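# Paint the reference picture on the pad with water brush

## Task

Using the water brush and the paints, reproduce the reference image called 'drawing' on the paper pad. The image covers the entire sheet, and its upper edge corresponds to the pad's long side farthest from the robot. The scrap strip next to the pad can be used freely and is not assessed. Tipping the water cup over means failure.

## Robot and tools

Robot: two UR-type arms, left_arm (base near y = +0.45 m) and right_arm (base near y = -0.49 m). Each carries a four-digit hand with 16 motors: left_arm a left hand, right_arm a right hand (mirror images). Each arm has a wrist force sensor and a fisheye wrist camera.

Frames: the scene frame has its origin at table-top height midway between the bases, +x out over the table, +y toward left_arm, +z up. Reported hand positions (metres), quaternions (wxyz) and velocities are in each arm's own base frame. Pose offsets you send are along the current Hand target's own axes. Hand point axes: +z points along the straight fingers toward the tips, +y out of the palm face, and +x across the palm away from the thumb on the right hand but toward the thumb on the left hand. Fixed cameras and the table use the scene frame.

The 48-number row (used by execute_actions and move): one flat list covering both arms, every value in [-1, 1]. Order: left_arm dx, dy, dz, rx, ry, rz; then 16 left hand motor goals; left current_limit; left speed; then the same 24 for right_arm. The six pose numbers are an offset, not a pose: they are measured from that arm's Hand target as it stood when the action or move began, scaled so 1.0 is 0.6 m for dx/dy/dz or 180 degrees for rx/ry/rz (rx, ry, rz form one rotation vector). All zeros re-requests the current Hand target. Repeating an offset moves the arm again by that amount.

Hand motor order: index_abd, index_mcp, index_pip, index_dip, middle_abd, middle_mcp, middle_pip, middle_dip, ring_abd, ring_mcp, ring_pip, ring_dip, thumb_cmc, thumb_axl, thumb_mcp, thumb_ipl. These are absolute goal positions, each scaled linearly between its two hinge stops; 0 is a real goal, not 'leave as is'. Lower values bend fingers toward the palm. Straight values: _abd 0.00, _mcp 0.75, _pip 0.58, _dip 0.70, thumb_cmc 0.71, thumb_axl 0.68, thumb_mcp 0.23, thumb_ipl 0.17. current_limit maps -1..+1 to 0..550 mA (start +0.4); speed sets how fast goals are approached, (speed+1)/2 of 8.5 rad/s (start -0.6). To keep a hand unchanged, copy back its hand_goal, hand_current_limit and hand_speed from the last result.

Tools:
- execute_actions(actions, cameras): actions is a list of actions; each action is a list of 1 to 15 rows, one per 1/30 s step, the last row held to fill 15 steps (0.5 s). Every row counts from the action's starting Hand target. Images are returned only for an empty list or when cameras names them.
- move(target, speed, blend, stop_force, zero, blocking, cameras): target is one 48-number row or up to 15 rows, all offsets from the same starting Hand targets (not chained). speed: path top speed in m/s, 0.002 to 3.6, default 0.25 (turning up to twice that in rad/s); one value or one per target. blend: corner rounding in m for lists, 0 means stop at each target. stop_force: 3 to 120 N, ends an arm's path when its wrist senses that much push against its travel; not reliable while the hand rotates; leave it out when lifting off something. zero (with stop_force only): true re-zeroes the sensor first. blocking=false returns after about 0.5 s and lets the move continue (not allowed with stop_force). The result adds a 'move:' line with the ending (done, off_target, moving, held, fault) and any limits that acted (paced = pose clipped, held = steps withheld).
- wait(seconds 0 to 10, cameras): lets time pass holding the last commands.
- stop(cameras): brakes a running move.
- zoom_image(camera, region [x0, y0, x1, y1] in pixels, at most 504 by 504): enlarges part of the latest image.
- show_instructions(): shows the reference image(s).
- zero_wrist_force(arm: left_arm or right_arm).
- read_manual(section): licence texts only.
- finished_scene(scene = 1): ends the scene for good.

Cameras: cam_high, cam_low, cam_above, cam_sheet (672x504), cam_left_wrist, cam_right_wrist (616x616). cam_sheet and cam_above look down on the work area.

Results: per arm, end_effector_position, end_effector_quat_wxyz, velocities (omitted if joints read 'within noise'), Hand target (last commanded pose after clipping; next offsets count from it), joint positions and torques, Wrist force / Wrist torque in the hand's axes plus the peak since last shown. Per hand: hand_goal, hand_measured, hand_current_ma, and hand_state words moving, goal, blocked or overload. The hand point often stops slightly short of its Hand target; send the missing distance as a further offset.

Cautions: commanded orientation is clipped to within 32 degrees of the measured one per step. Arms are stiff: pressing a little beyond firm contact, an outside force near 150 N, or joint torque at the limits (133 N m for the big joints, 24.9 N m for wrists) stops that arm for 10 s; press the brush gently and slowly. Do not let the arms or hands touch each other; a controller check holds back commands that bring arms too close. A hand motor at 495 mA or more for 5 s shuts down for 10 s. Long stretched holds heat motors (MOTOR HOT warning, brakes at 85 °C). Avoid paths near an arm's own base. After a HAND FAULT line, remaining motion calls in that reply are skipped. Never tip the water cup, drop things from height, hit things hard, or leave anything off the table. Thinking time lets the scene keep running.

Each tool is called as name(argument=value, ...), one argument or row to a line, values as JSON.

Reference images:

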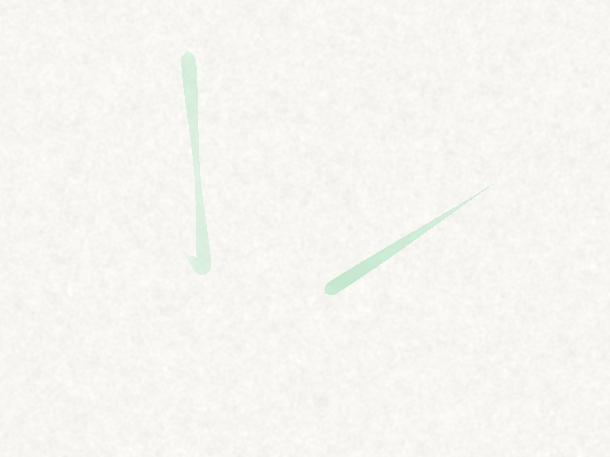

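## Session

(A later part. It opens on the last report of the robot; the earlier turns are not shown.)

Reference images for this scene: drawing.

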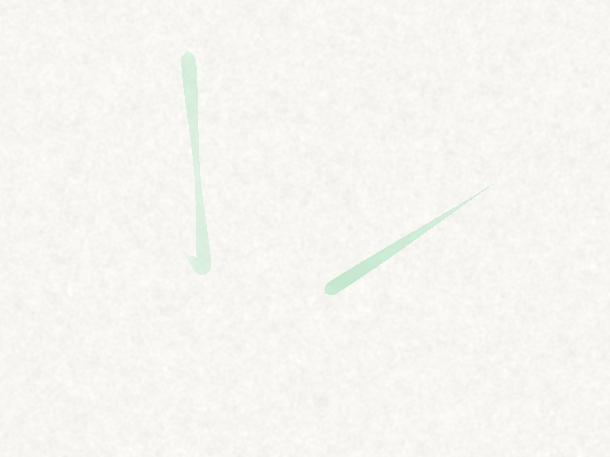

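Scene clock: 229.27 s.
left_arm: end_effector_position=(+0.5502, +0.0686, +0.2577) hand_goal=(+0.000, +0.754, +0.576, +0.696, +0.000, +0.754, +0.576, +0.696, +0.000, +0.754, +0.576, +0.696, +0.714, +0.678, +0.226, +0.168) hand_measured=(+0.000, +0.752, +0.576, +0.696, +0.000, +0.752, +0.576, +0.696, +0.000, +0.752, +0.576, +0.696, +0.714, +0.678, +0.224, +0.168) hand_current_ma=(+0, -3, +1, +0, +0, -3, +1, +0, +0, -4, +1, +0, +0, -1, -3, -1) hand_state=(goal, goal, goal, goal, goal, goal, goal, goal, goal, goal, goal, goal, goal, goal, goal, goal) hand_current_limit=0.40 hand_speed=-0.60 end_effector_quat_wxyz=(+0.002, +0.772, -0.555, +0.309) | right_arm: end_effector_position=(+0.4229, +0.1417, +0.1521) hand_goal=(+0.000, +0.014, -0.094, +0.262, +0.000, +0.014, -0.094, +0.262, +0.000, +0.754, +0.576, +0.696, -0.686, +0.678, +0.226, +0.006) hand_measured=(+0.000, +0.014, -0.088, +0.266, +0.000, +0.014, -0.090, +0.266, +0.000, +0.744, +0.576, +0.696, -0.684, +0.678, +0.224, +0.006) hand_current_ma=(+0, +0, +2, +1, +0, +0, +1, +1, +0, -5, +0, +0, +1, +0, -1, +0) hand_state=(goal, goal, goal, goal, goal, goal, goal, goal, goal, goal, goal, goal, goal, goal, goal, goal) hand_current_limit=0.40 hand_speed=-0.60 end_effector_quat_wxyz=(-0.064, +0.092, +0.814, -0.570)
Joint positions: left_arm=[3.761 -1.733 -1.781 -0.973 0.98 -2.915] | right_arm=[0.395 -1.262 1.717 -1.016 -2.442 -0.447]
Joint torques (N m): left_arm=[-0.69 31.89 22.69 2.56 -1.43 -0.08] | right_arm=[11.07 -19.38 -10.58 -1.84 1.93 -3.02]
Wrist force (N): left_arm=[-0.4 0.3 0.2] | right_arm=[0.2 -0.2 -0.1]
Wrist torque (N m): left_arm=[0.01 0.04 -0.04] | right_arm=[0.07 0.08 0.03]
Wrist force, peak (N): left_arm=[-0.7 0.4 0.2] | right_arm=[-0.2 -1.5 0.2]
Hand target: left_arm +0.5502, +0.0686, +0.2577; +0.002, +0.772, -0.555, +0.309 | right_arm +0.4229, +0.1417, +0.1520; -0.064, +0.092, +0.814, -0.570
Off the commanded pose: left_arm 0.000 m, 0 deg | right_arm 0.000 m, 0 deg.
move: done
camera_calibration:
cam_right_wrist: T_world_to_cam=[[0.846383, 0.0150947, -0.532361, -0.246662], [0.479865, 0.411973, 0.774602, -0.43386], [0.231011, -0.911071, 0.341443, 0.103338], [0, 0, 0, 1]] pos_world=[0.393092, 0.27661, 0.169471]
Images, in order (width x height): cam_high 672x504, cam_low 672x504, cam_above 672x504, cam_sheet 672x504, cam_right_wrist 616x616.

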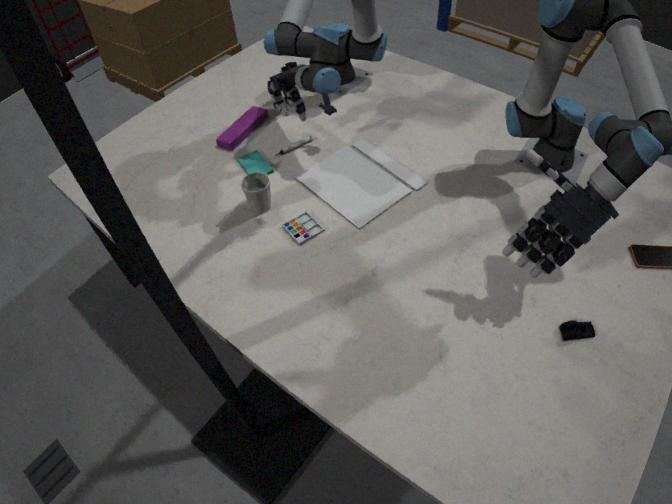

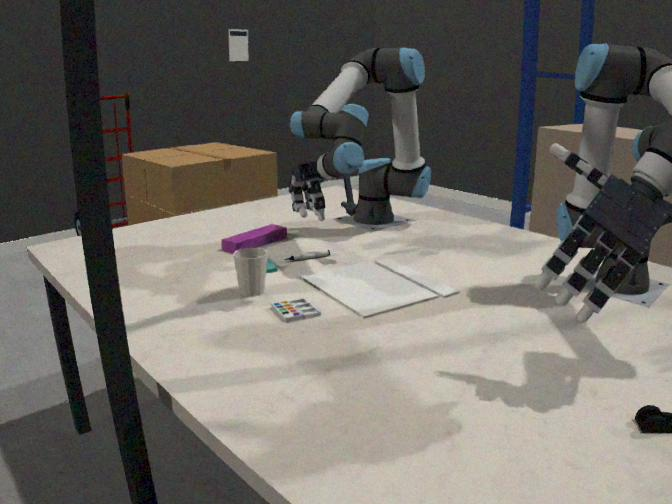

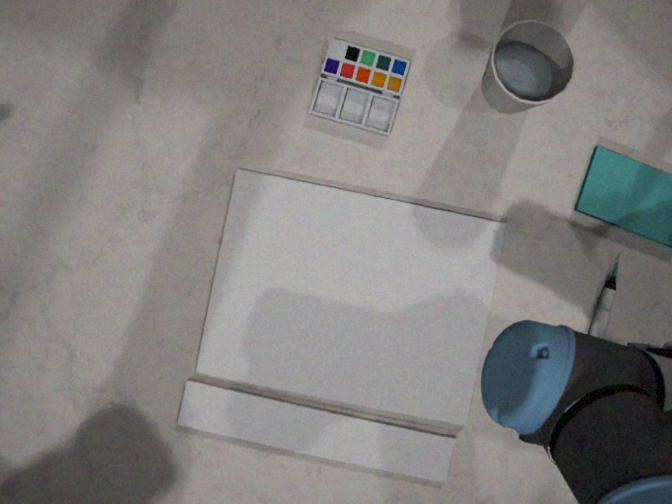

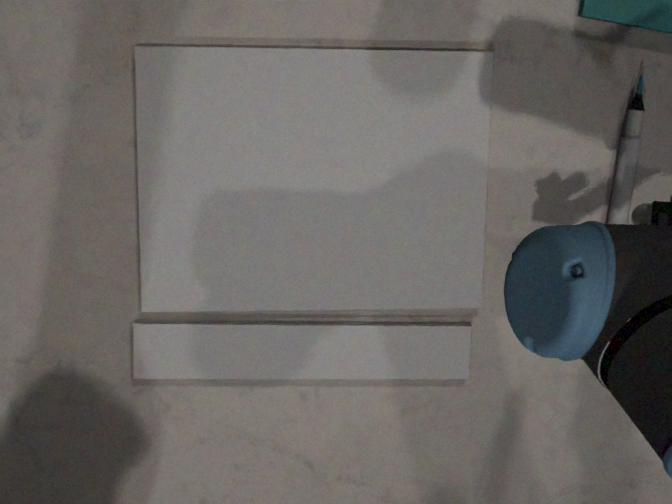

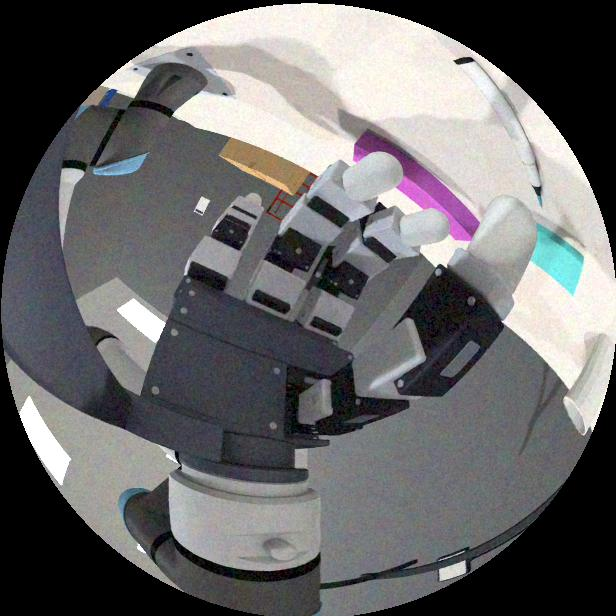

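move(
  target=[0,0,0,0,0,0,0,0.754,0.576,0.696,0,0.754,0.576,0.696,0,0.754,0.576,0.696,0.714,0.678,0.226,0.168,0.4,-0.6,0.0004,0.1122,0.035,0,0,0,0,0.0137,-0.095,0.261,0,0.0137,-0.095,0.261,0,0.754,0.576,0.696,-0.686,0.678,0.225,0.0054,0.4,-0.6],
  speed=0.1,
  cameras=["cam_high","cam_low","cam_above","cam_right_wrist"],
)

zoom_image(
  camera="cam_low",
  region=[260, 200, 360, 275],
)

zoom_image(
  camera="cam_right_wrist",
  region=[316, 60, 616, 360],
)

Scene clock: 255.90 s.
left_arm: end_effector_position=(+0.5502, +0.0686, +0.2577) hand_goal=(+0.000, +0.754, +0.576, +0.696, +0.000, +0.754, +0.576, +0.696, +0.000, +0.754, +0.576, +0.696, +0.714, +0.678, +0.226, +0.168) hand_measured=(+0.000, +0.752, +0.576, +0.696, +0.000, +0.752, +0.576, +0.696, +0.000, +0.752, +0.576, +0.696, +0.714, +0.678, +0.224, +0.168) hand_current_ma=(+0, -3, +1, +0, +0, -3, +1, +0, +0, -4, +1, +0, +0, -1, -3, -1) hand_state=(goal, goal, goal, goal, goal, goal, goal, goal, goal, goal, goal, goal, goal, goal, goal, goal) hand_current_limit=0.40 hand_speed=-0.60 end_effector_quat_wxyz=(+0.002, +0.772, -0.555, +0.309) | right_arm: end_effector_position=(+0.4235, +0.1450, +0.0816) hand_goal=(+0.000, +0.014, -0.094, +0.262, +0.000, +0.014, -0.094, +0.262, +0.000, +0.754, +0.576, +0.696, -0.686, +0.678, +0.226, +0.006) hand_measured=(+0.000, +0.014, -0.088, +0.266, +0.000, +0.014, -0.090, +0.266, +0.000, +0.744, +0.576, +0.696, -0.684, +0.678, +0.224, +0.006) hand_current_ma=(+0, +0, +2, +1, +0, +0, +1, +1, +0, -5, +0, +0, +1, +0, -1, +0) hand_state=(goal, goal, goal, goal, goal, goal, goal, goal, goal, goal, goal, goal, goal, goal, goal, goal) hand_current_limit=0.40 hand_speed=-0.60 end_effector_quat_wxyz=(-0.064, +0.092, +0.814, -0.570)
Joint positions: left_arm=[3.761 -1.733 -1.781 -0.973 0.98 -2.915] | right_arm=[0.4 -1.17 1.793 -1.181 -2.438 -0.443]
Joint torques (N m): left_arm=[-0.37 31.64 23.53 2.64 -1.72 -0.21] | right_arm=[10.55 -21.32 -7.79 -1.77 1.92 -2.86]
Wrist force (N): left_arm=[0.1 -0.1 0.0] | right_arm=[0.1 -0.2 0.2]
Wrist torque (N m): left_arm=[0.00 -0.01 0.00] | right_arm=[0.04 0.07 0.05]
Wrist force, peak (N): left_arm=[-0.3 0.4 0.5] | right_arm=[0.3 -0.9 -0.8]
Hand target: left_arm +0.5502, +0.0686, +0.2577; +0.002, +0.772, -0.555, +0.309 | right_arm +0.4235, +0.1450, +0.0816; -0.064, +0.092, +0.814, -0.570
Off the commanded pose: left_arm 0.000 m, 0 deg | right_arm 0.000 m, 0 deg.
move: done
camera_calibration:
cam_right_wrist: T_world_to_cam=[[0.846383, 0.0150947, -0.532361, -0.284698], [0.479865, 0.411973, 0.774602, -0.380976], [0.231011, -0.911071, 0.341443, 0.130244], [0, 0, 0, 1]] pos_world=[0.393692, 0.27991, 0.0990714]
Images, in order (width x height): cam_high 672x504, cam_low 672x504, cam_above 672x504, cam_right_wrist 616x616.

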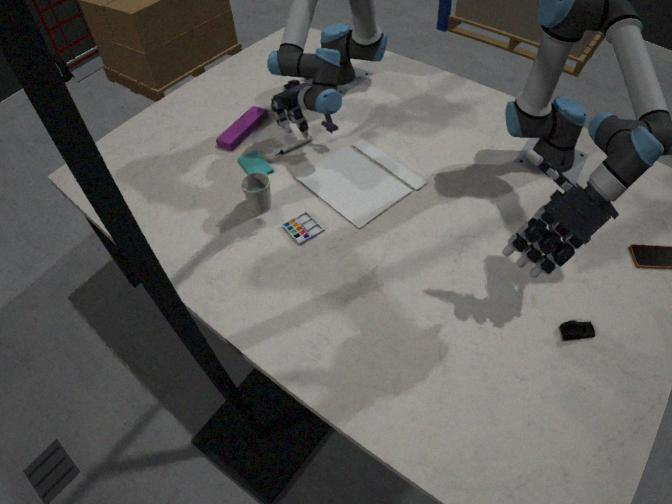

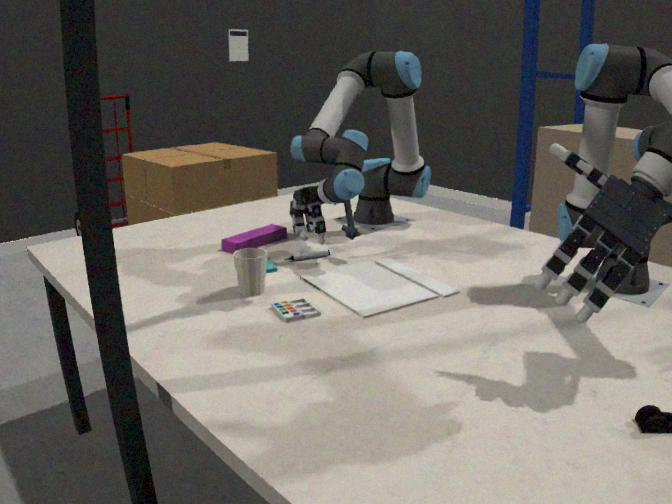

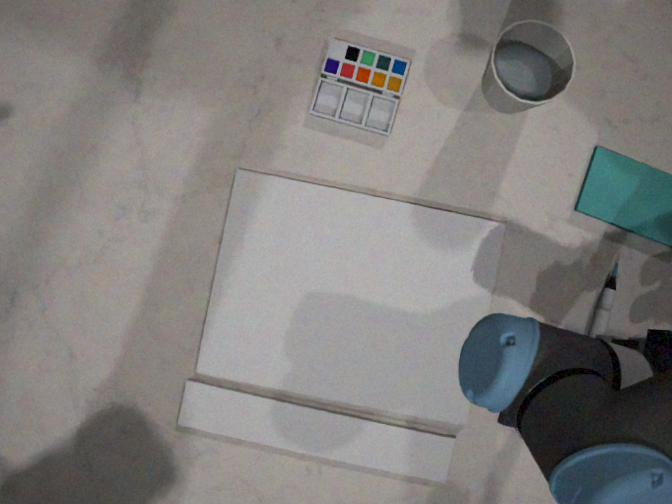

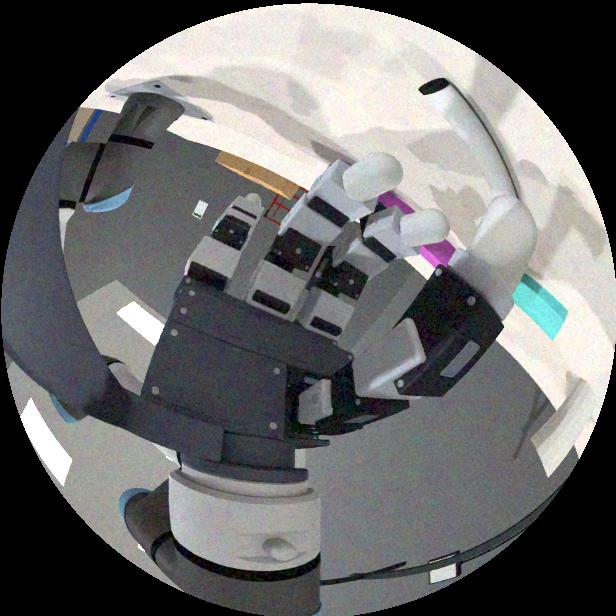

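Scaled by 5.040.

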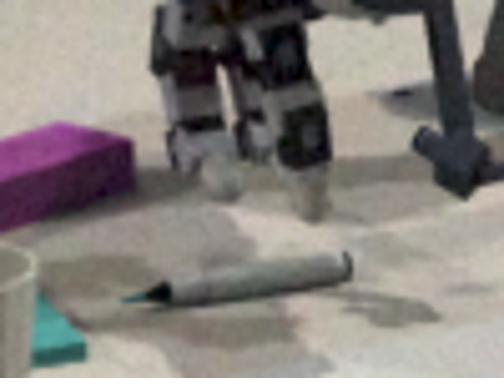

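Scaled by 1.680 from the camera's 616x616 image, which has a finer 880x880 frame.

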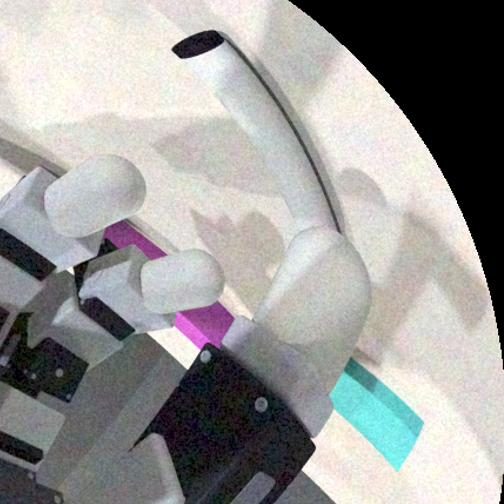

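move(
  target=[0,0,0,0,0,0,0,0.754,0.576,0.696,0,0.754,0.576,0.696,0,0.754,0.576,0.696,0.714,0.678,0.226,0.168,0.4,-0.6,-0.0043,0.048,0.0137,0,0,0,0,0.0137,-0.095,0.261,0,0.0137,-0.095,0.261,0,0.754,0.576,0.696,-0.686,0.678,0.225,0.0054,0.4,-0.6],
  speed=0.05,
  cameras=["cam_high","cam_low","cam_right_wrist"],
)

zoom_image(
  camera="cam_low",
  region=[260, 200, 360, 275],
)

zoom_image(
  camera="cam_right_wrist",
  region=[316, 60, 616, 360],
)

zoom_image(
  camera="cam_high",
  region=[240, 80, 350, 170],
)

Scene clock: 269.23 s.
left_arm: end_effector_position=(+0.5502, +0.0686, +0.2577) hand_goal=(+0.000, +0.754, +0.576, +0.696, +0.000, +0.754, +0.576, +0.696, +0.000, +0.754, +0.576, +0.696, +0.714, +0.678, +0.226, +0.168) hand_measured=(+0.000, +0.752, +0.576, +0.696, +0.000, +0.752, +0.576, +0.696, +0.000, +0.752, +0.576, +0.696, +0.714, +0.678, +0.224, +0.168) hand_current_ma=(+0, -3, +1, +0, +0, -3, +1, +0, +0, -4, +1, +0, +0, -1, -3, -1) hand_state=(goal, goal, goal, goal, goal, goal, goal, goal, goal, goal, goal, goal, goal, goal, goal, goal) hand_current_limit=0.40 hand_speed=-0.60 end_effector_quat_wxyz=(+0.002, +0.772, -0.555, +0.309) | right_arm: end_effector_position=(+0.4265, +0.1465, +0.0518) hand_goal=(+0.000, +0.014, -0.094, +0.262, +0.000, +0.014, -0.094, +0.262, +0.000, +0.754, +0.576, +0.696, -0.686, +0.678, +0.226, +0.006) hand_measured=(+0.000, +0.014, -0.088, +0.266, +0.000, +0.014, -0.090, +0.266, +0.000, +0.744, +0.576, +0.696, -0.684, +0.678, +0.224, +0.006) hand_current_ma=(+0, +0, +2, +1, +0, +0, +1, +1, +0, -5, +0, +0, +1, +0, -1, +0) hand_state=(goal, goal, goal, goal, goal, goal, goal, goal, goal, goal, goal, goal, goal, goal, goal, goal) hand_current_limit=0.40 hand_speed=-0.60 end_effector_quat_wxyz=(-0.064, +0.092, +0.814, -0.570)
Joint positions: left_arm=[3.761 -1.733 -1.781 -0.973 0.98 -2.915] | right_arm=[0.4 -1.119 1.81 -1.249 -2.437 -0.443]
Joint torques (N m): left_arm=[0.64 33.41 23.69 2.81 -1.96 -0.4] | right_arm=[10.68 -22.86 -7.84 -1.79 1.8 0.78]
Wrist force (N): left_arm=[0.0 0.4 0.2] | right_arm=[0.0 0.2 0.1]
Wrist torque (N m): left_arm=[0.04 0.01 -0.02] | right_arm=[0.14 0.10 0.03]
Wrist force, peak (N): left_arm=[-0.7 0.1 0.2] | right_arm=[0.3 -0.5 0.6]
Hand target: left_arm +0.5502, +0.0686, +0.2577; +0.002, +0.772, -0.555, +0.309 | right_arm +0.4265, +0.1465, +0.0517; -0.064, +0.092, +0.814, -0.570
Off the commanded pose: left_arm 0.000 m, 0 deg | right_arm 0.000 m, 0 deg.
move: done
camera_calibration:
cam_right_wrist: T_world_to_cam=[[0.846337, 0.015149, -0.532432, -0.303169], [0.4799, 0.412017, 0.774556, -0.359896], [0.231105, -0.91105, 0.341436, 0.141084], [0, 0, 0, 1]] pos_world=[0.396692, 0.281411, 0.0691712]
Images, in order (width x height): cam_high 672x504, cam_low 672x504, cam_right_wrist 616x616.

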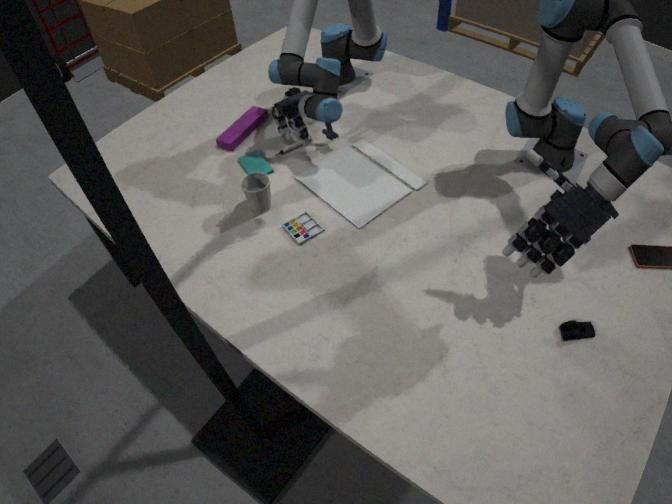

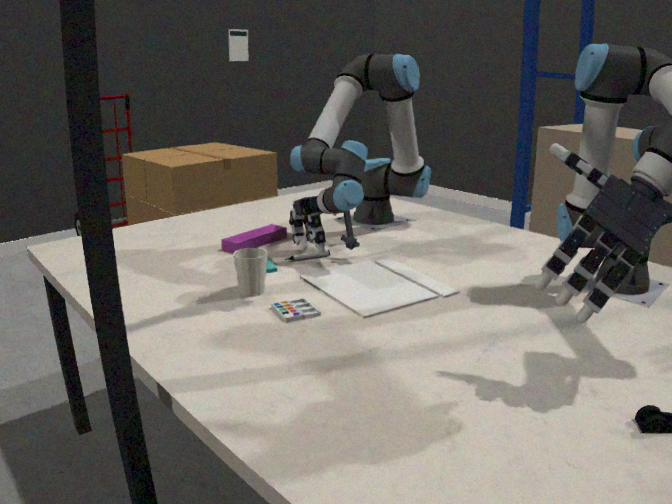

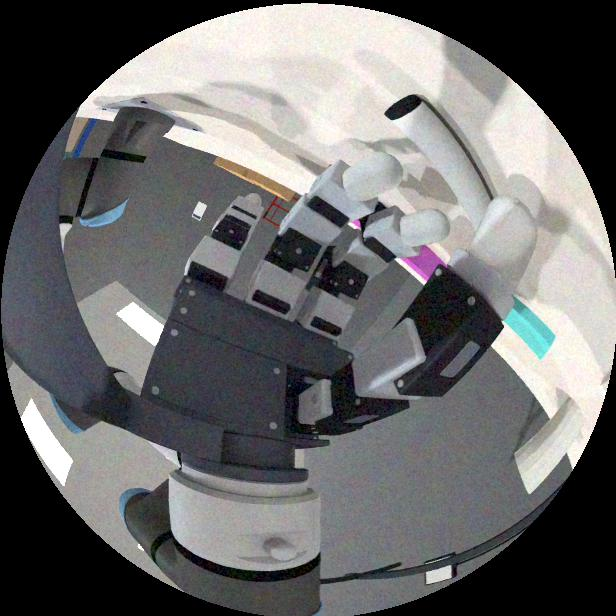

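Scaled by 5.040.

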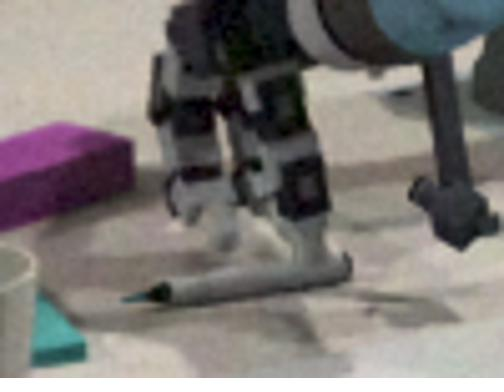

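Scaled by 1.680 from the camera's 616x616 image, which has a finer 880x880 frame.

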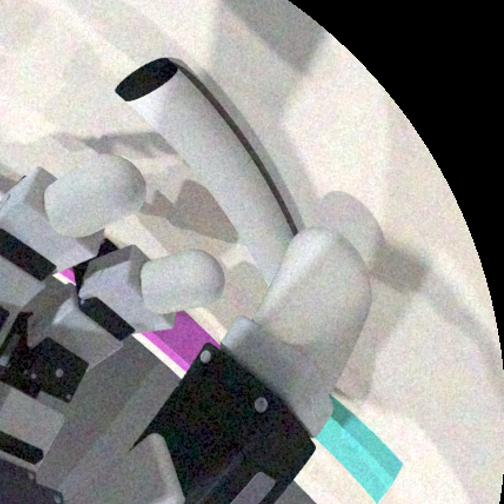

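Scaled by 4.582.

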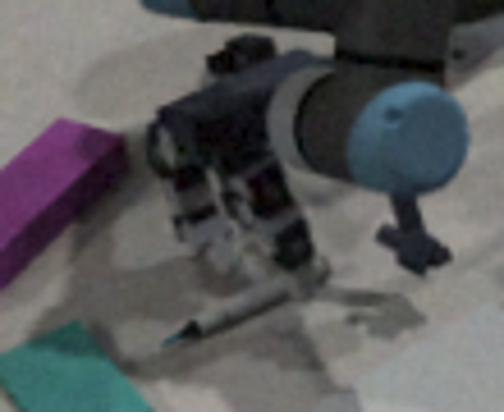

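move(
  target=[0,0,0,0,0,0,0,0.754,0.576,0.696,0,0.754,0.576,0.696,0,0.754,0.576,0.696,0.714,0.678,0.226,0.168,0.4,-0.6,0,0.0219,0.008,0,0,0,0,0.0137,-0.095,0.261,0,0.0137,-0.095,0.261,0,0.754,0.576,0.696,-0.686,0.678,0.225,0.0054,0.4,-0.6],
  speed=0.03,
  stop_force=5,
  cameras=["cam_high","cam_low","cam_right_wrist"],
)

zoom_image(
  camera="cam_low",
  region=[270, 210, 350, 270],
)

zoom_image(
  camera="cam_right_wrist",
  region=[316, 60, 616, 360],
)

Scene clock: 282.63 s.
left_arm: end_effector_position=(+0.5502, +0.0686, +0.2577) hand_goal=(+0.000, +0.754, +0.576, +0.696, +0.000, +0.754, +0.576, +0.696, +0.000, +0.754, +0.576, +0.696, +0.714, +0.678, +0.226, +0.168) hand_measured=(+0.000, +0.752, +0.576, +0.696, +0.000, +0.752, +0.576, +0.696, +0.000, +0.752, +0.576, +0.696, +0.714, +0.678, +0.224, +0.168) hand_current_ma=(+0, -3, +1, +0, +0, -3, +1, +0, +0, -4, +1, +0, +0, -1, -3, -1) hand_state=(goal, goal, goal, goal, goal, goal, goal, goal, goal, goal, goal, goal, goal, goal, goal, goal) hand_current_limit=0.40 hand_speed=-0.60 end_effector_quat_wxyz=(+0.002, +0.772, -0.555, +0.309) | right_arm: end_effector_position=(+0.4265, +0.1465, +0.0377) hand_goal=(+0.000, +0.014, -0.094, +0.262, +0.000, +0.014, -0.094, +0.262, +0.000, +0.754, +0.576, +0.696, -0.686, +0.678, +0.226, +0.006) hand_measured=(+0.000, +0.014, -0.088, +0.266, +0.000, +0.014, -0.090, +0.266, +0.000, +0.744, +0.576, +0.696, -0.684, +0.678, +0.224, +0.006) hand_current_ma=(+0, +0, +2, +1, +0, +0, +1, +1, +0, -5, +0, +0, +1, +0, -1, +0) hand_state=(goal, goal, goal, goal, goal, goal, goal, goal, goal, goal, goal, goal, goal, goal, goal, goal) hand_current_limit=0.40 hand_speed=-0.60 end_effector_quat_wxyz=(-0.064, +0.092, +0.814, -0.570)
Joint positions: left_arm=[3.761 -1.733 -1.781 -0.973 0.98 -2.915] | right_arm=[0.4 -1.097 1.821 -1.282 -2.437 -0.443]
Joint torques (N m): left_arm=[-0.48 34.21 23.93 2.79 -1.8 -0.33] | right_arm=[1.82 -23.85 -6.64 -1.84 -1.97 -1.03]
Wrist force (N): left_arm=[-0.4 0.0 0.5] | right_arm=[0.1 -0.1 0.1]
Wrist torque (N m): left_arm=[-0.04 0.06 -0.03] | right_arm=[0.11 0.09 0.05]
Wrist force, peak (N): left_arm=[-0.8 0.1 -0.1] | right_arm=[0.5 -0.5 0.3]
Hand target: left_arm +0.5502, +0.0686, +0.2577; +0.002, +0.772, -0.555, +0.309 | right_arm +0.4265, +0.1465, +0.0377; -0.064, +0.092, +0.814, -0.570
Off the commanded pose: left_arm 0.000 m, 0 deg | right_arm 0.000 m, 0 deg.
move: done
camera_calibration:
cam_right_wrist: T_world_to_cam=[[0.846297, 0.0151137, -0.532497, -0.310594], [0.479971, 0.412019, 0.774511, -0.349078], [0.231105, -0.91105, 0.341436, 0.145864], [0, 0, 0, 1]] pos_world=[0.396692, 0.28141, 0.055171]
Images, in order (width x height): cam_high 672x504, cam_low 672x504, cam_right_wrist 616x616.

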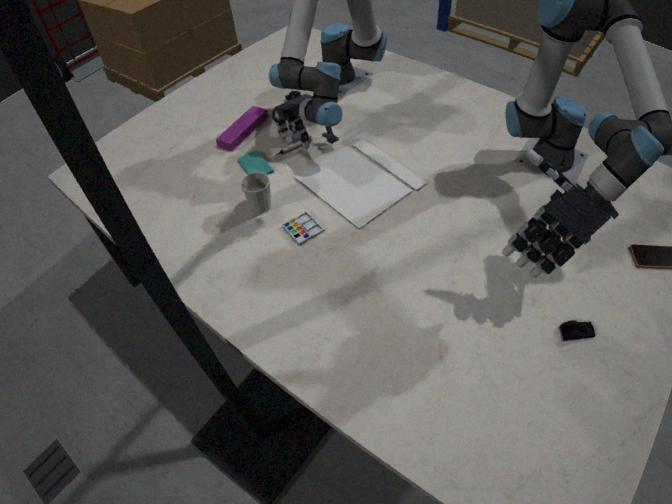

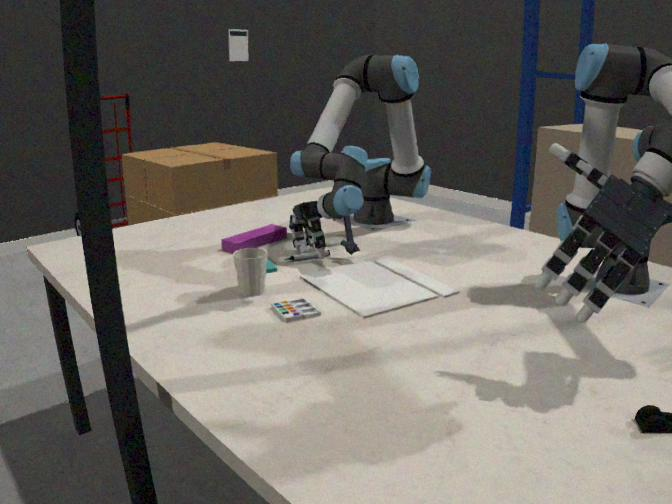

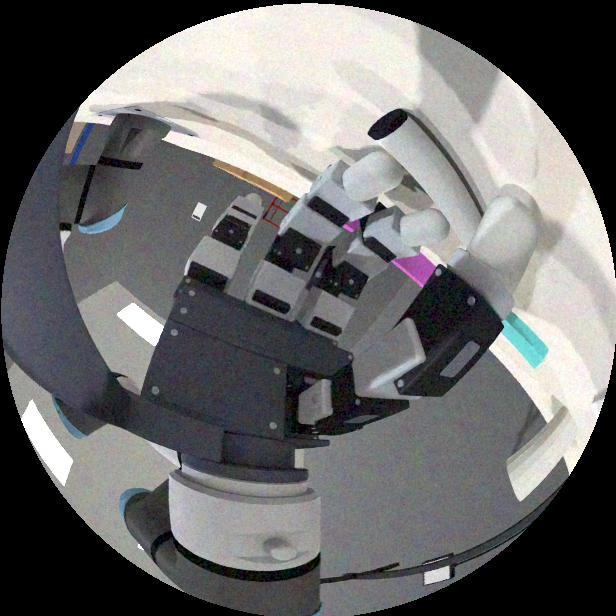

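Scaled by 6.300.

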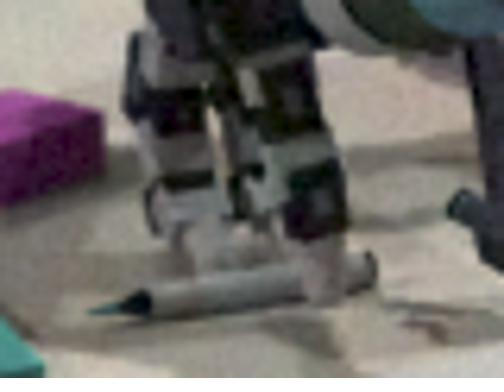

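Scaled by 1.680 from the camera's 616x616 image, which has a finer 880x880 frame.

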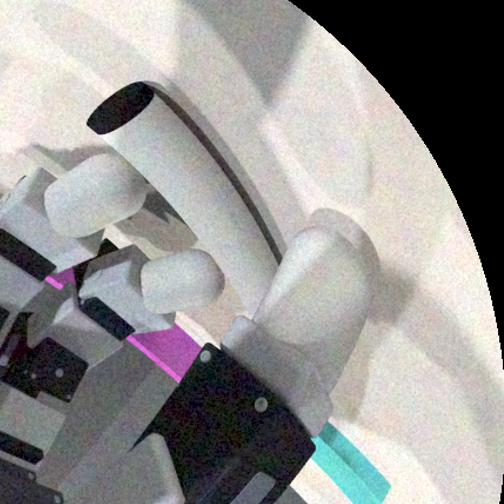

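move(
  target=[0,0,0,0,0,0,0,0.754,0.576,0.696,0,0.754,0.576,0.696,0,0.754,0.576,0.696,0.714,0.678,0.226,0.168,0.4,-0.6,0,0.0080,0.0029,0,0,0,0,0.0137,-0.095,0.261,0,0.0137,-0.095,0.261,0,0.754,0.576,0.696,-0.686,0.678,0.225,0.0054,0.4,-0.6],
  speed=0.01,
  stop_force=3,
  cameras=["cam_low","cam_right_wrist"],
)

zoom_image(
  camera="cam_right_wrist",
  region=[316, 60, 616, 360],
)

Scene clock: 289.83 s.
left_arm: end_effector_position=(+0.5502, +0.0686, +0.2577) hand_goal=(+0.000, +0.754, +0.576, +0.696, +0.000, +0.754, +0.576, +0.696, +0.000, +0.754, +0.576, +0.696, +0.714, +0.678, +0.226, +0.168) hand_measured=(+0.000, +0.752, +0.576, +0.696, +0.000, +0.752, +0.576, +0.696, +0.000, +0.752, +0.576, +0.696, +0.714, +0.678, +0.224, +0.168) hand_current_ma=(+0, -3, +1, +0, +0, -3, +1, +0, +0, -4, +1, +0, +0, -1, -3, -1) hand_state=(goal, goal, goal, goal, goal, goal, goal, goal, goal, goal, goal, goal, goal, goal, goal, goal) hand_current_limit=0.40 hand_speed=-0.60 end_effector_quat_wxyz=(+0.002, +0.772, -0.555, +0.309) | right_arm: end_effector_position=(+0.4265, +0.1465, +0.0330) hand_goal=(+0.000, +0.014, -0.094, +0.262, +0.000, +0.014, -0.094, +0.262, +0.000, +0.754, +0.576, +0.696, -0.686, +0.678, +0.226, +0.006) hand_measured=(+0.000, +0.016, -0.094, +0.262, +0.000, +0.016, -0.094, +0.262, +0.000, +0.744, +0.576, +0.696, -0.684, +0.678, +0.224, +0.006) hand_current_ma=(+0, +1, +0, +0, +0, +0, +0, +0, +0, -5, +0, +0, +1, +0, -1, +0) hand_state=(goal, goal, goal, goal, goal, goal, goal, goal, goal, goal, goal, goal, goal, goal, goal, goal) hand_current_limit=0.40 hand_speed=-0.60 end_effector_quat_wxyz=(-0.064, +0.092, +0.814, -0.570)
Joint positions: left_arm=[3.761 -1.733 -1.781 -0.973 0.98 -2.915] | right_arm=[0.4 -1.089 1.824 -1.293 -2.437 -0.443]
Joint torques (N m): left_arm=[0.8 33.13 22.81 2.74 -1.94 -0.18] | right_arm=[-5.58 -48.89 -26.62 1.12 -2.57 -1.5]
Wrist force (N): left_arm=[-0.2 0.0 0.2] | right_arm=[-0.1 -1.8 0.6]
Wrist torque (N m): left_arm=[-0.02 0.03 -0.01] | right_arm=[0.08 0.09 0.05]
Wrist force, peak (N): left_arm=[-0.5 0.5 0.5] | right_arm=[-0.2 -3.9 0.8]
Hand target: left_arm +0.5502, +0.0686, +0.2577; +0.002, +0.772, -0.555, +0.309 | right_arm +0.4265, +0.1465, +0.0330; -0.064, +0.092, +0.814, -0.570
Off the commanded pose: left_arm 0.000 m, 0 deg | right_arm 0.000 m, 0 deg.
move: contact (right_arm)
camera_calibration:
cam_right_wrist: T_world_to_cam=[[0.846277, 0.0151906, -0.532527, -0.313109], [0.479961, 0.412062, 0.774495, -0.345445], [0.231199, -0.911029, 0.341428, 0.147426], [0, 0, 0, 1]] pos_world=[0.396692, 0.281411, 0.050471]
Images, in order (width x height): cam_low 672x504, cam_right_wrist 616x616.

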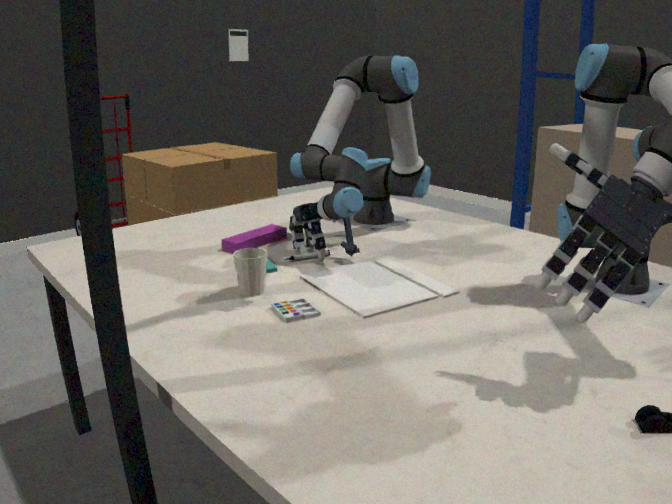

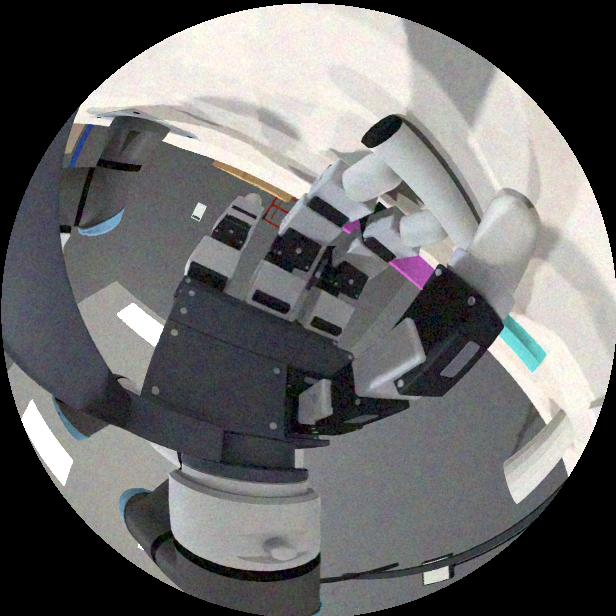

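Scaled by 1.680 from the camera's 616x616 image, which has a finer 880x880 frame.

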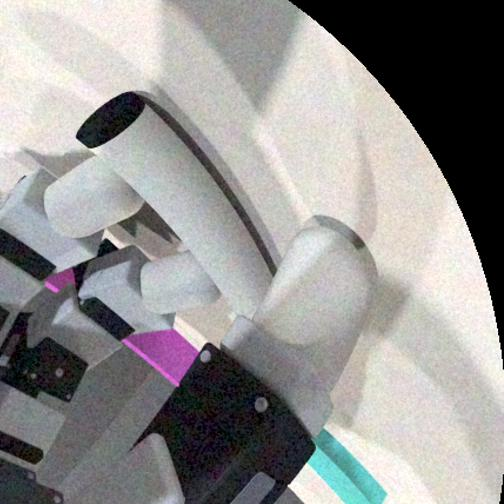

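move(
  target=[
    [0,0,0,0,0,0,0,0.754,0.576,0.696,0,0.754,0.576,0.696,0,0.754,0.576,0.696,0.714,0.678,0.226,0.168,0.4,-0.6,0,-0.0039,-0.0014,0,0,0,0,0.0137,-0.095,0.261,0,0.0137,-0.095,0.261,0,0.754,0.576,0.696,-0.686,0.678,0.225,0.0054,0.4,-0.9],
    [0,0,0,0,0,0,0,0.754,0.576,0.696,0,0.754,0.576,0.696,0,0.754,0.576,0.696,0.714,0.678,0.226,0.168,0.4,-0.6,0,-0.0039,-0.0014,0,0,0,0,-0.205,0.139,0.261,0,-0.205,0.139,0.261,0,0.754,0.576,0.696,-0.686,0.678,0.112,0.0054,0.4,-0.9],
  ],
  speed=0.02,
  cameras=["cam_low","cam_right_wrist"],
)

zoom_image(
  camera="cam_right_wrist",
  region=[316, 60, 616, 360],
)

zoom_image(
  camera="cam_low",
  region=[270, 210, 350, 270],
)

Scene clock: 297.63 s.
left_arm: end_effector_position=(+0.5502, +0.0686, +0.2577) hand_goal=(+0.000, +0.754, +0.576, +0.696, +0.000, +0.754, +0.576, +0.696, +0.000, +0.754, +0.576, +0.696, +0.714, +0.678, +0.226, +0.168) hand_measured=(+0.000, +0.752, +0.576, +0.696, +0.000, +0.752, +0.576, +0.696, +0.000, +0.752, +0.576, +0.696, +0.714, +0.678, +0.224, +0.168) hand_current_ma=(+0, -3, +1, +0, +0, -3, +1, +0, +0, -4, +1, +0, +0, -1, -3, -1) hand_state=(goal, goal, goal, goal, goal, goal, goal, goal, goal, goal, goal, goal, goal, goal, goal, goal) hand_current_limit=0.40 hand_speed=-0.60 end_effector_quat_wxyz=(+0.002, +0.772, -0.555, +0.309) | right_arm: end_effector_position=(+0.4265, +0.1465, +0.0355) hand_goal=(+0.000, -0.204, +0.140, +0.262, +0.000, -0.204, +0.140, +0.262, +0.000, +0.754, +0.576, +0.696, -0.686, +0.678, +0.112, +0.006) hand_measured=(+0.000, -0.154, +0.112, +0.250, +0.000, -0.158, +0.118, +0.248, +0.000, +0.744, +0.576, +0.696, -0.684, +0.678, +0.120, +0.010) hand_current_ma=(+0, +82, -27, -7, +0, +72, -18, -10, +0, -5, +0, +0, +0, +0, +7, +1) hand_state=(goal, blocked, blocked, goal, goal, blocked, blocked, goal, goal, goal, goal, goal, goal, goal, goal, goal) hand_current_limit=0.40 hand_speed=-0.90 end_effector_quat_wxyz=(-0.064, +0.092, +0.814, -0.570)
Joint positions: left_arm=[3.761 -1.733 -1.781 -0.973 0.98 -2.915] | right_arm=[0.4 -1.093 1.823 -1.287 -2.437 -0.443]
Joint torques (N m): left_arm=[0.38 33.62 23.44 2.56 -2.19 -0.39] | right_arm=[-7.59 -41.42 -24.48 -1.6 -0.77 -2.78]
Wrist force (N): left_arm=[-0.2 0.0 0.3] | right_arm=[0.1 -14.1 2.0]
Wrist torque (N m): left_arm=[-0.03 0.02 -0.02] | right_arm=[-0.33 0.09 -0.04]
Wrist force, peak (N): left_arm=[-0.4 0.2 0.7] | right_arm=[0.4 -14.6 2.3]
Hand target: left_arm +0.5502, +0.0686, +0.2577; +0.002, +0.772, -0.555, +0.309 | right_arm +0.4265, +0.1465, +0.0355; -0.064, +0.092, +0.814, -0.570
Off the commanded pose: left_arm 0.000 m, 0 deg | right_arm 0.000 m, 0 deg.
move: done
camera_calibration:
cam_right_wrist: T_world_to_cam=[[0.846276, 0.0151915, -0.532528, -0.311776], [0.479952, 0.4121, 0.77448, -0.347346], [0.231221, -0.911012, 0.34146, 0.146467], [0, 0, 0, 1]] pos_world=[0.396692, 0.281311, 0.0529709]
Images, in order (width x height): cam_low 672x504, cam_right_wrist 616x616.

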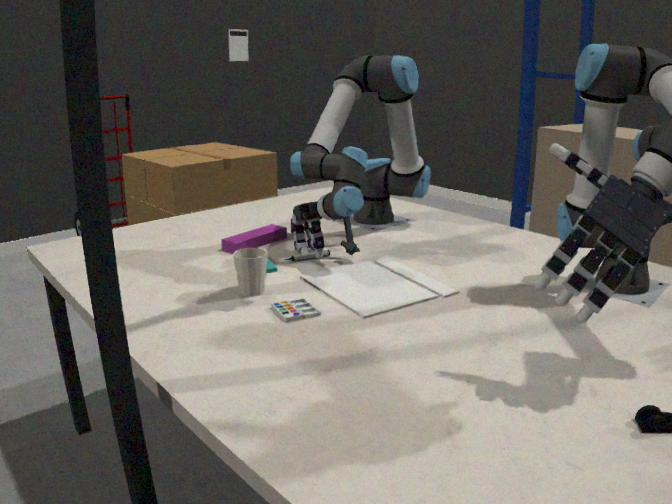

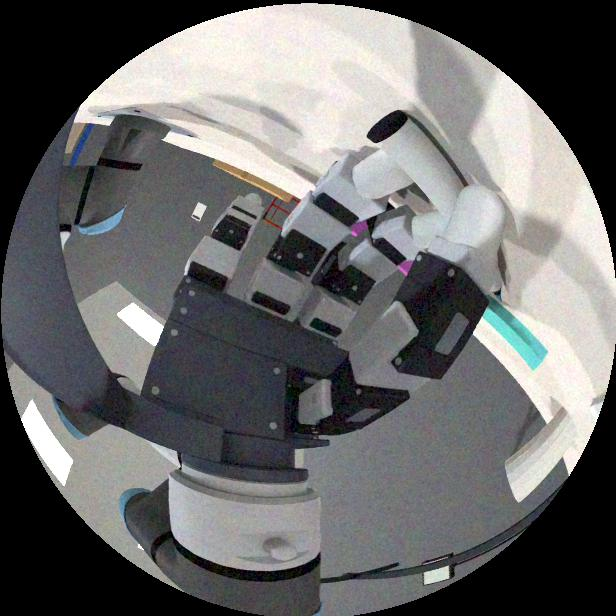

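Scaled by 1.680 from the camera's 616x616 image, which has a finer 880x880 frame.

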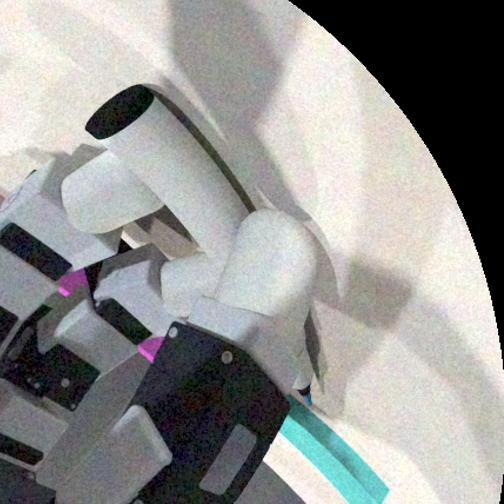

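Scaled by 6.300.

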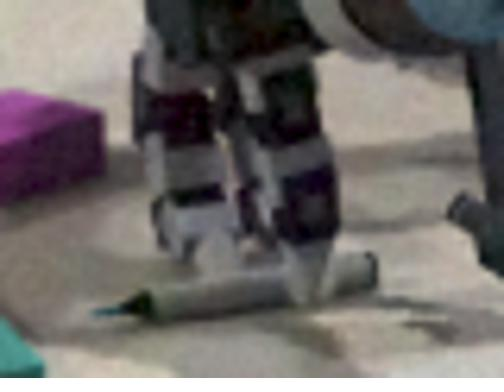

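move(
  target=[0,0,0,0,0,0,0,0.754,0.576,0.696,0,0.754,0.576,0.696,0,0.754,0.576,0.696,0.714,0.678,0.226,0.168,0.4,-0.6,0,-0.0047,-0.0017,0,0,0,0,-0.205,0.139,0.261,0,-0.205,0.139,0.261,0,0.754,0.576,0.696,-0.686,0.678,0.112,0.0054,0.4,-0.9],
  speed=0.02,
  cameras=["cam_low","cam_right_wrist"],
)

zoom_image(
  camera="cam_right_wrist",
  region=[316, 60, 616, 360],
)

Scene clock: 301.33 s.
left_arm: end_effector_position=(+0.5502, +0.0686, +0.2577) hand_goal=(+0.000, +0.754, +0.576, +0.696, +0.000, +0.754, +0.576, +0.696, +0.000, +0.754, +0.576, +0.696, +0.714, +0.678, +0.226, +0.168) hand_measured=(+0.000, +0.752, +0.576, +0.696, +0.000, +0.752, +0.576, +0.696, +0.000, +0.752, +0.576, +0.696, +0.714, +0.678, +0.224, +0.168) hand_current_ma=(+0, -3, +1, +0, +0, -3, +1, +0, +0, -4, +1, +0, +0, -1, -3, -1) hand_state=(goal, goal, goal, goal, goal, goal, goal, goal, goal, goal, goal, goal, goal, goal, goal, goal) hand_current_limit=0.40 hand_speed=-0.60 end_effector_quat_wxyz=(+0.002, +0.772, -0.555, +0.309) | right_arm: end_effector_position=(+0.4265, +0.1465, +0.0384) hand_goal=(+0.000, -0.204, +0.140, +0.262, +0.000, -0.204, +0.140, +0.262, +0.000, +0.754, +0.576, +0.696, -0.686, +0.678, +0.112, +0.006) hand_measured=(+0.000, -0.178, +0.144, +0.262, +0.000, -0.180, +0.144, +0.262, +0.000, +0.744, +0.576, +0.696, -0.684, +0.678, +0.124, +0.012) hand_current_ma=(+0, +27, +2, +0, +0, +25, +1, +0, +0, -5, +0, +0, +1, +0, +12, +4) hand_state=(goal, blocked, goal, goal, goal, blocked, goal, goal, goal, goal, goal, goal, goal, goal, goal, goal) hand_current_limit=0.40 hand_speed=-0.90 end_effector_quat_wxyz=(-0.064, +0.092, +0.814, -0.570)
Joint positions: left_arm=[3.761 -1.733 -1.781 -0.973 0.98 -2.915] | right_arm=[0.4 -1.098 1.82 -1.28 -2.437 -0.443]
Joint torques (N m): left_arm=[0.79 33.84 23.52 2.4 -2.15 -0.28] | right_arm=[-7.97 -48.93 -26.22 1.35 0.44 -2.74]
Wrist force (N): left_arm=[-0.3 -0.1 0.2] | right_arm=[0.0 -0.2 -0.1]
Wrist torque (N m): left_arm=[-0.03 0.05 -0.03] | right_arm=[0.12 0.10 0.03]
Wrist force, peak (N): left_arm=[-0.6 0.2 0.0] | right_arm=[0.2 -14.5 1.8]
Hand target: left_arm +0.5502, +0.0686, +0.2577; +0.002, +0.772, -0.555, +0.309 | right_arm +0.4265, +0.1465, +0.0385; -0.064, +0.092, +0.814, -0.570
Off the commanded pose: left_arm 0.000 m, 0 deg | right_arm 0.000 m, 0 deg.
move: done
camera_calibration:
cam_right_wrist: T_world_to_cam=[[0.846244, 0.0151268, -0.532581, -0.310199], [0.480061, 0.41195, 0.774493, -0.349635], [0.231112, -0.911081, 0.341348, 0.145636], [0, 0, 0, 1]] pos_world=[0.396692, 0.281411, 0.0558711]
Images, in order (width x height): cam_low 672x504, cam_right_wrist 616x616.

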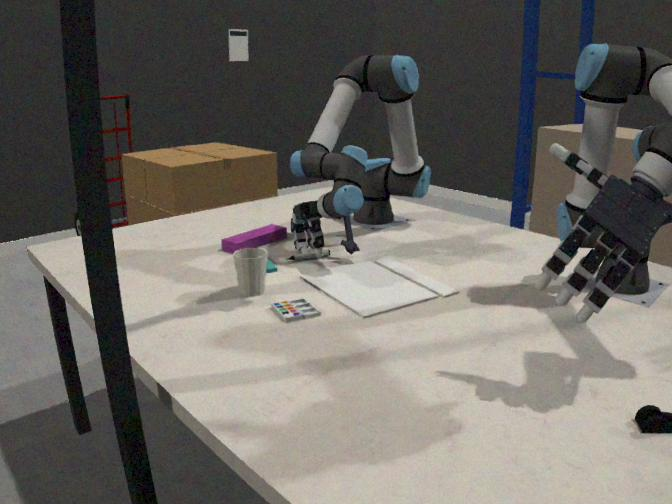

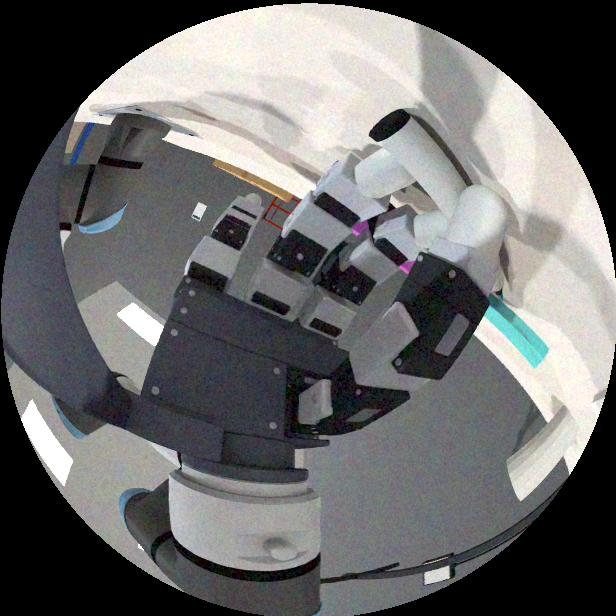

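Scaled by 1.680 from the camera's 616x616 image, which has a finer 880x880 frame.

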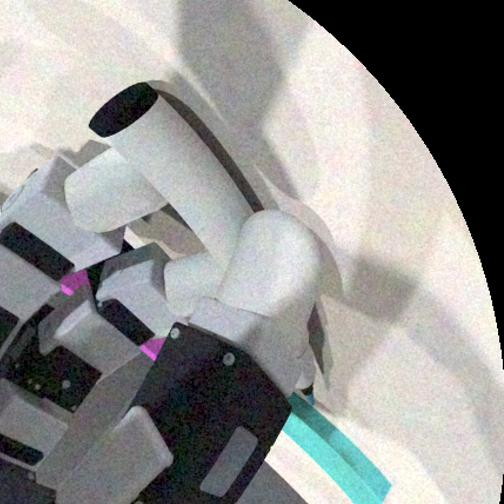

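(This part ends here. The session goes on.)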